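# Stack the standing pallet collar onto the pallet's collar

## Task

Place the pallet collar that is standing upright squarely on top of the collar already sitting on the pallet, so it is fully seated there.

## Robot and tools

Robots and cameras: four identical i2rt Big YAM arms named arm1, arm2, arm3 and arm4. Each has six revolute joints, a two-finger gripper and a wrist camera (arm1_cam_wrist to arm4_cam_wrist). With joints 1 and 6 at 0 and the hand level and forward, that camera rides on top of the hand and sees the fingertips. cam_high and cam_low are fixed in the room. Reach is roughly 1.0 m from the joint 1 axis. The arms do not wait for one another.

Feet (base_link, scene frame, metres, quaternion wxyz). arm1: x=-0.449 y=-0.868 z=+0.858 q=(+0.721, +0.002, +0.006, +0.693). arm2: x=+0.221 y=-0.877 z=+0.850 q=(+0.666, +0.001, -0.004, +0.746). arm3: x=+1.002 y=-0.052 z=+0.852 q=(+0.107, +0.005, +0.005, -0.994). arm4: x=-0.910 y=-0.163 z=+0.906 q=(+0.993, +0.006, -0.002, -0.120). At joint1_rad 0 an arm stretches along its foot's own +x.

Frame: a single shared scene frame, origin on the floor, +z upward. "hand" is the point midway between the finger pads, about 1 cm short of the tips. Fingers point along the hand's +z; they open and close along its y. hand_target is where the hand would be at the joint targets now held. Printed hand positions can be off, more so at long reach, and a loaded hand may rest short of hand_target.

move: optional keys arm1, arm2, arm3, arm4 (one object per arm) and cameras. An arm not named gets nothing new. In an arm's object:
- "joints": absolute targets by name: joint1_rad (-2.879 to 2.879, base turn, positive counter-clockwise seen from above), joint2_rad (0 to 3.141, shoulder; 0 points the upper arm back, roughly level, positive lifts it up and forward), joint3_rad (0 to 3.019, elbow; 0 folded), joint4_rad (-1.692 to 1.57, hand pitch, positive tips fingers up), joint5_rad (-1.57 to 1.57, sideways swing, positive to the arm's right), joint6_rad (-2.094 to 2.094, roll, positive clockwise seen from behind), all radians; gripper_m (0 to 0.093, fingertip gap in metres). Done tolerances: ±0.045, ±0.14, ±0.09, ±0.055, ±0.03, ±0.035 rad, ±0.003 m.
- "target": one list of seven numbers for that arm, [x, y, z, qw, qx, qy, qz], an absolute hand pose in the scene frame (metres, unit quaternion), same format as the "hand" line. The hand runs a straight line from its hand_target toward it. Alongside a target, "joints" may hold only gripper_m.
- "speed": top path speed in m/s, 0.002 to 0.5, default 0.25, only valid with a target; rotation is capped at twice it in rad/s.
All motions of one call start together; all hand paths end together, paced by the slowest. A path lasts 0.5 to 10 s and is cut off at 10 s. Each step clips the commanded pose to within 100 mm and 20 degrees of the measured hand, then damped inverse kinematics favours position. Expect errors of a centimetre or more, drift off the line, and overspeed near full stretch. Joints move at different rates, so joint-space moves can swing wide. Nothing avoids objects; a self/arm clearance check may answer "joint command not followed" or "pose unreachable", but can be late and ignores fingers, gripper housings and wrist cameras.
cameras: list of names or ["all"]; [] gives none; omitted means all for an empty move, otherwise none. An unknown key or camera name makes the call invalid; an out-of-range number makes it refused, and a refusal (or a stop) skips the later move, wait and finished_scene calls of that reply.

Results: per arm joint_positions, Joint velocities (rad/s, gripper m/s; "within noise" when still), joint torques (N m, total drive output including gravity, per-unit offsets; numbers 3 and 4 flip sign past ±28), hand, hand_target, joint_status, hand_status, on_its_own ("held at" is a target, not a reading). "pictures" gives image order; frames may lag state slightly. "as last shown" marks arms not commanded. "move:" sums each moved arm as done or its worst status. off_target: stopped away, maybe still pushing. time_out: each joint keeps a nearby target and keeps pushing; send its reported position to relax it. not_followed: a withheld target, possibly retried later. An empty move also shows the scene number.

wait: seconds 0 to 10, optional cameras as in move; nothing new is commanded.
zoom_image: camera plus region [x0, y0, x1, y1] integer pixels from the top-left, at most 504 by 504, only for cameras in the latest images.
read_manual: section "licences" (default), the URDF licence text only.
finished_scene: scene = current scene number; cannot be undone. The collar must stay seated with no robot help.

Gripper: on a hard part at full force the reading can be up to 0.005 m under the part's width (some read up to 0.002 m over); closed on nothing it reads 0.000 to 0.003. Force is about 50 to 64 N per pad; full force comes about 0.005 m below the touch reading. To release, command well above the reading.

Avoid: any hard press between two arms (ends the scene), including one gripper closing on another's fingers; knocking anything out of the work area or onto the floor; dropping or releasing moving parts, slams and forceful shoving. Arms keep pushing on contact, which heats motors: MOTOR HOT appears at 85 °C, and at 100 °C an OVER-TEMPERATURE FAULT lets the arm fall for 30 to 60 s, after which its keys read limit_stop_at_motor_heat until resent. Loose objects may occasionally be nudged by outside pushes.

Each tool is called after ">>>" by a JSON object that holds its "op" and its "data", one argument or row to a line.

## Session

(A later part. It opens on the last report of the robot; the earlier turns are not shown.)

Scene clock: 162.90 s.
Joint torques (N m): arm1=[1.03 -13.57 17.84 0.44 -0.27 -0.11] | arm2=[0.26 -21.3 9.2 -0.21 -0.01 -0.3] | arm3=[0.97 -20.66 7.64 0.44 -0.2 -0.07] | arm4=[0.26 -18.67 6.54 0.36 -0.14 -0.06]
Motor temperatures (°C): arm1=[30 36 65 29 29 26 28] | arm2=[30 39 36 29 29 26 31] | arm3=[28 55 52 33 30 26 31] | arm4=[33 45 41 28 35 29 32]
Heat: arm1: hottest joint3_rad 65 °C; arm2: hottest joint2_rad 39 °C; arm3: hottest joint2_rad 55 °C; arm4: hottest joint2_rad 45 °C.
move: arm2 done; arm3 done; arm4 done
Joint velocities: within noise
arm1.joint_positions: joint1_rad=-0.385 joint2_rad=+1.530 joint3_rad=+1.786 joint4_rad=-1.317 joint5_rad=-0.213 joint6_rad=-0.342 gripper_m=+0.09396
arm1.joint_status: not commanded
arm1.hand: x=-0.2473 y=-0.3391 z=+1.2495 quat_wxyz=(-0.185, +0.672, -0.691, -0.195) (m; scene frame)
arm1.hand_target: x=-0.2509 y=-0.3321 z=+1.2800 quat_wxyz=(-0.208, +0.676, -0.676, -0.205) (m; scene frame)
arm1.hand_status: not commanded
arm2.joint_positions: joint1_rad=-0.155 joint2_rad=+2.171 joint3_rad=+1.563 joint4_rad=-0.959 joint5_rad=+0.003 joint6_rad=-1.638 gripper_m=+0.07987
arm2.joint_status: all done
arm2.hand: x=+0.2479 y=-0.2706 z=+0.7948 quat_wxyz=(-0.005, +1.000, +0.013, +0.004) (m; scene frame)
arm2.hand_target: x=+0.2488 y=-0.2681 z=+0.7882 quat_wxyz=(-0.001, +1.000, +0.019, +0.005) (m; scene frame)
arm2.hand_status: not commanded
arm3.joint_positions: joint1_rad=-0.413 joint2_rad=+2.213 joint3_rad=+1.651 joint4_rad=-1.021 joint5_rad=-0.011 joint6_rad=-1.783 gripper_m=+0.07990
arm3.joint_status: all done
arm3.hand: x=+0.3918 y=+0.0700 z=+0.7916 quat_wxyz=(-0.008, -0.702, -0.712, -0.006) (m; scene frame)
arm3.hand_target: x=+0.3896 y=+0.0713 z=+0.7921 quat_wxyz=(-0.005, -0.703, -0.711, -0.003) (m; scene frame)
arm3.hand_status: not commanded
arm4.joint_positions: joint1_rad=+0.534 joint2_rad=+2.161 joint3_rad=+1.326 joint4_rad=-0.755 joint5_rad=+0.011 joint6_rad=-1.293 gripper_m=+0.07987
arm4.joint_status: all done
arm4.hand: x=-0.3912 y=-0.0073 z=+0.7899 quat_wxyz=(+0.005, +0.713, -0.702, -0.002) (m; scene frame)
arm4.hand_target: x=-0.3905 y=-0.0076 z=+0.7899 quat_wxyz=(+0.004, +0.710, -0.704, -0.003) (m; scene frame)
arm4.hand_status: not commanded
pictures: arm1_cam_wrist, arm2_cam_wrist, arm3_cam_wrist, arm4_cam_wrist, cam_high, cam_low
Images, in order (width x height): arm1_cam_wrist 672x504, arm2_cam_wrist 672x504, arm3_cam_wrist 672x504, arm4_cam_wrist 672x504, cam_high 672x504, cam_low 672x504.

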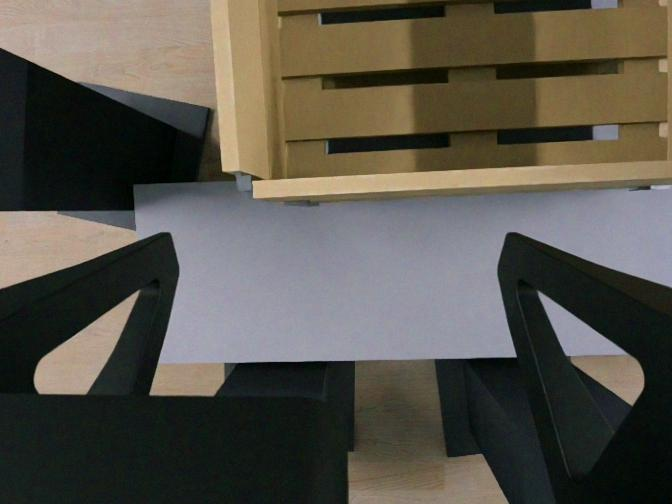

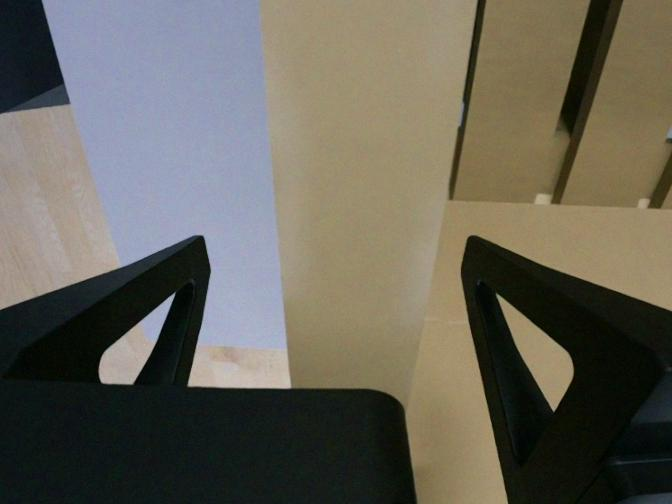

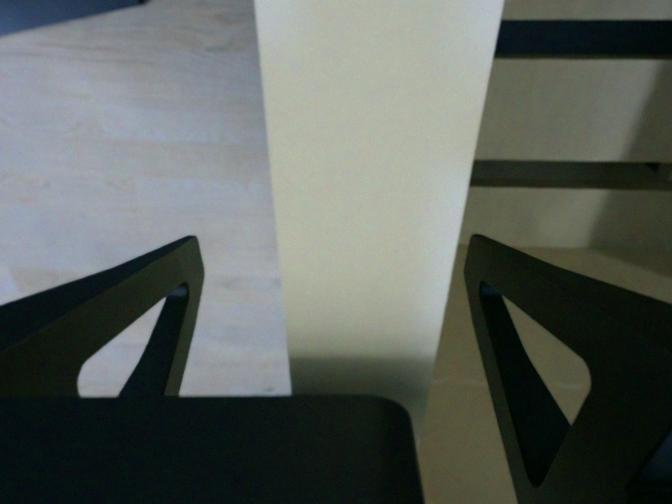

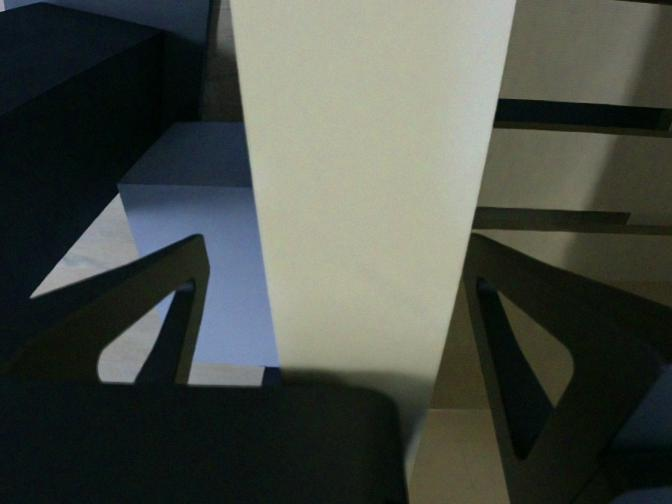

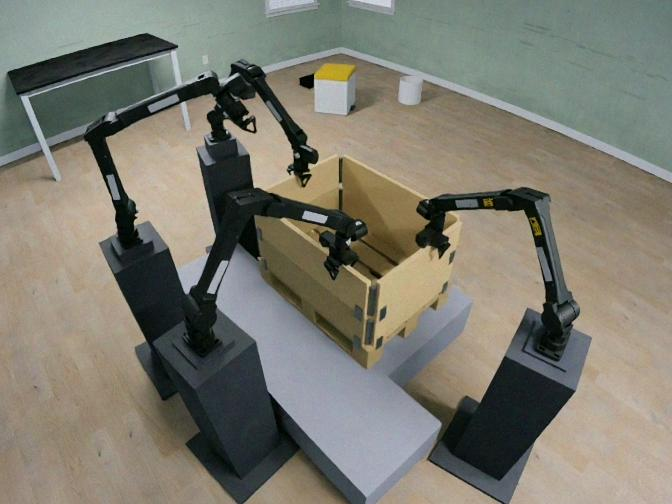

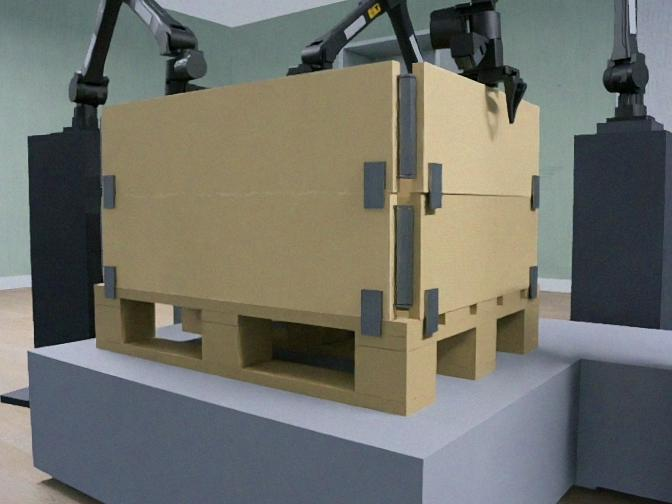

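>>> {"op": "move", "data": {
  "arm2": {"target":[0.25,-0.264,0.95,0,-0.9998,-0.019,0],"speed":0.12},
  "arm3": {"target":[0.39,0.072,0.95,0,-0.703,-0.711,0],"speed":0.12},
  "arm4": {"target":[-0.389,-0.007,0.95,0,-0.711,0.703,0],"speed":0.12},
  "cameras": ["all"]
}}

>>> {"op": "zoom_image", "data": {
  "camera": "cam_high",
  "region": [220, 120, 480, 380]
}}

>>> {"op": "zoom_image", "data": {
  "camera": "cam_low",
  "region": [80, 0, 570, 360]
}}

Scene clock: 168.40 s.
Joint torques (N m): arm1=[0.97 -13.57 17.84 0.46 -0.27 -0.11] | arm2=[-0.21 -23.12 12.57 -0.44 -0.3 -0.31] | arm3=[0.73 -20.25 11.73 -0.09 -0.16 -0.11] | arm4=[0.56 -18.84 12.08 -0.12 -0.1 -0.05]
Motor temperatures (°C): arm1=[30 36 66 29 29 26 28] | arm2=[30 39 36 29 29 26 30] | arm3=[28 53 52 33 30 26 30] | arm4=[32 45 41 28 34 29 32]
Heat: arm1: hottest joint3_rad 66 °C; arm2: hottest joint2_rad 39 °C; arm3: hottest joint2_rad 53 °C; arm4: hottest joint2_rad 45 °C.
move: arm2 off_target; arm3 off_target; arm4 off_target
Joint velocities: within noise
arm1: as last shown
arm2.joint_positions: joint1_rad=-0.154 joint2_rad=+2.025 joint3_rad=+1.706 joint4_rad=-1.299 joint5_rad=+0.000 joint6_rad=-1.643 gripper_m=+0.07994
arm2.joint_status: not commanded
arm2.hand: x=+0.2463 y=-0.2778 z=+0.9296 quat_wxyz=(+0.020, +1.000, +0.015, +0.001) (m; scene frame)
arm2.hand_target: x=+0.2499 y=-0.2647 z=+0.9500 quat_wxyz=(-0.001, +1.000, +0.019, +0.000) (m; scene frame)
arm2.hand_status: off_target (0.025 m and 2.4 deg from the pose sent, 0.155 m and 1.0 deg at the start)
arm3.joint_positions: joint1_rad=-0.413 joint2_rad=+2.037 joint3_rad=+1.749 joint4_rad=-1.314 joint5_rad=-0.011 joint6_rad=-1.783 gripper_m=+0.07997
arm3.joint_status: not commanded
arm3.hand: x=+0.4023 y=+0.0661 z=+0.9319 quat_wxyz=(-0.016, -0.702, -0.712, -0.011) (m; scene frame)
arm3.hand_target: x=+0.3906 y=+0.0719 z=+0.9502 quat_wxyz=(+0.000, -0.703, -0.711, +0.000) (m; scene frame)
arm3.hand_status: off_target (0.023 m and 2.2 deg from the pose sent, 0.158 m and 1.1 deg at the start)
arm4.joint_positions: joint1_rad=+0.534 joint2_rad=+1.920 joint3_rad=+1.361 joint4_rad=-1.071 joint5_rad=+0.011 joint6_rad=-1.293 gripper_m=+0.07994
arm4.joint_status: not commanded
arm4.hand: x=-0.4077 y=-0.0137 z=+0.9262 quat_wxyz=(+0.022, +0.713, -0.701, -0.012) (m; scene frame)
arm4.hand_target: x=-0.3900 y=-0.0073 z=+0.9503 quat_wxyz=(+0.000, +0.711, -0.703, +0.000) (m; scene frame)
arm4.hand_status: off_target (0.031 m and 2.9 deg from the pose sent, 0.160 m and 0.6 deg at the start)
pictures: arm1_cam_wrist, arm2_cam_wrist, arm3_cam_wrist, arm4_cam_wrist, cam_high, cam_low
Images, in order (width x height): arm1_cam_wrist 672x504, arm2_cam_wrist 672x504, arm3_cam_wrist 672x504, arm4_cam_wrist 672x504, cam_high 672x504, cam_low 672x504.

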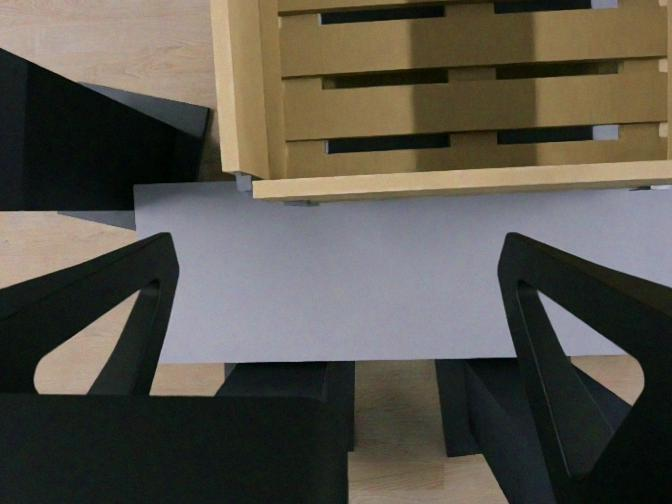

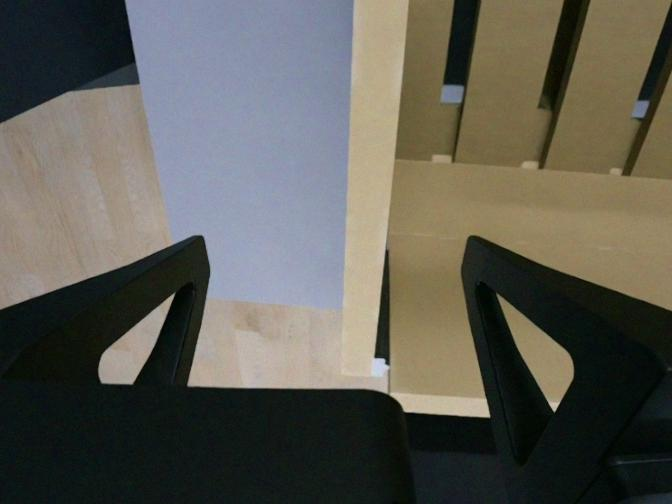

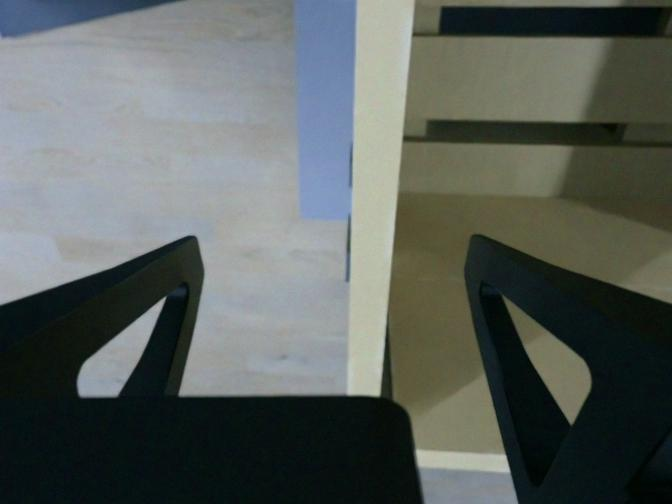

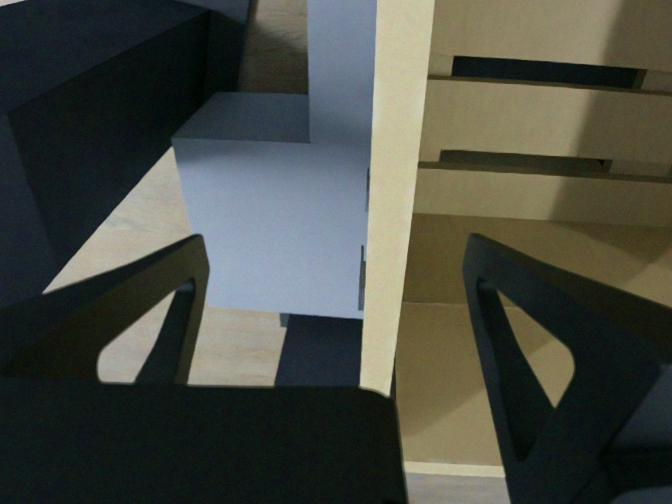

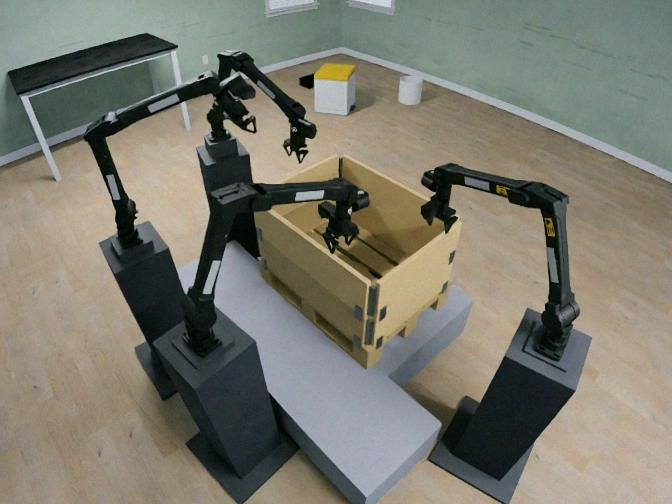

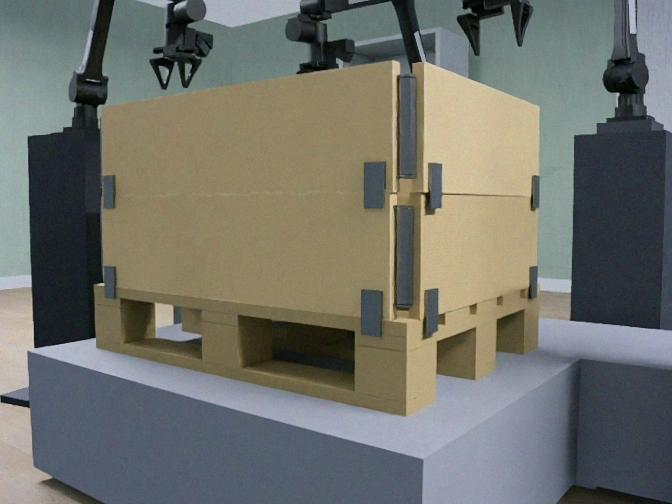

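Scaled by 1.938 from the camera's 672x504 image, which has a finer 960x720 frame.

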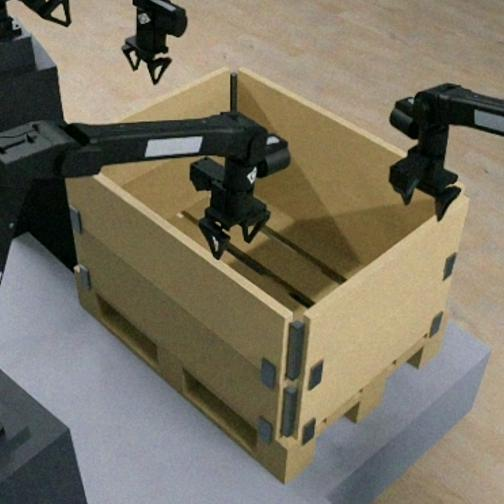

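Scaled by 1.029 from the camera's 672x504 image, which has a finer 960x720 frame.

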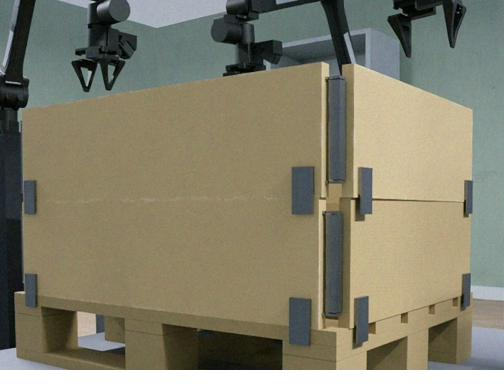

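>>> {"op": "finished_scene", "data": {
  "scene": 2
}}

The scene is finished: the task was done.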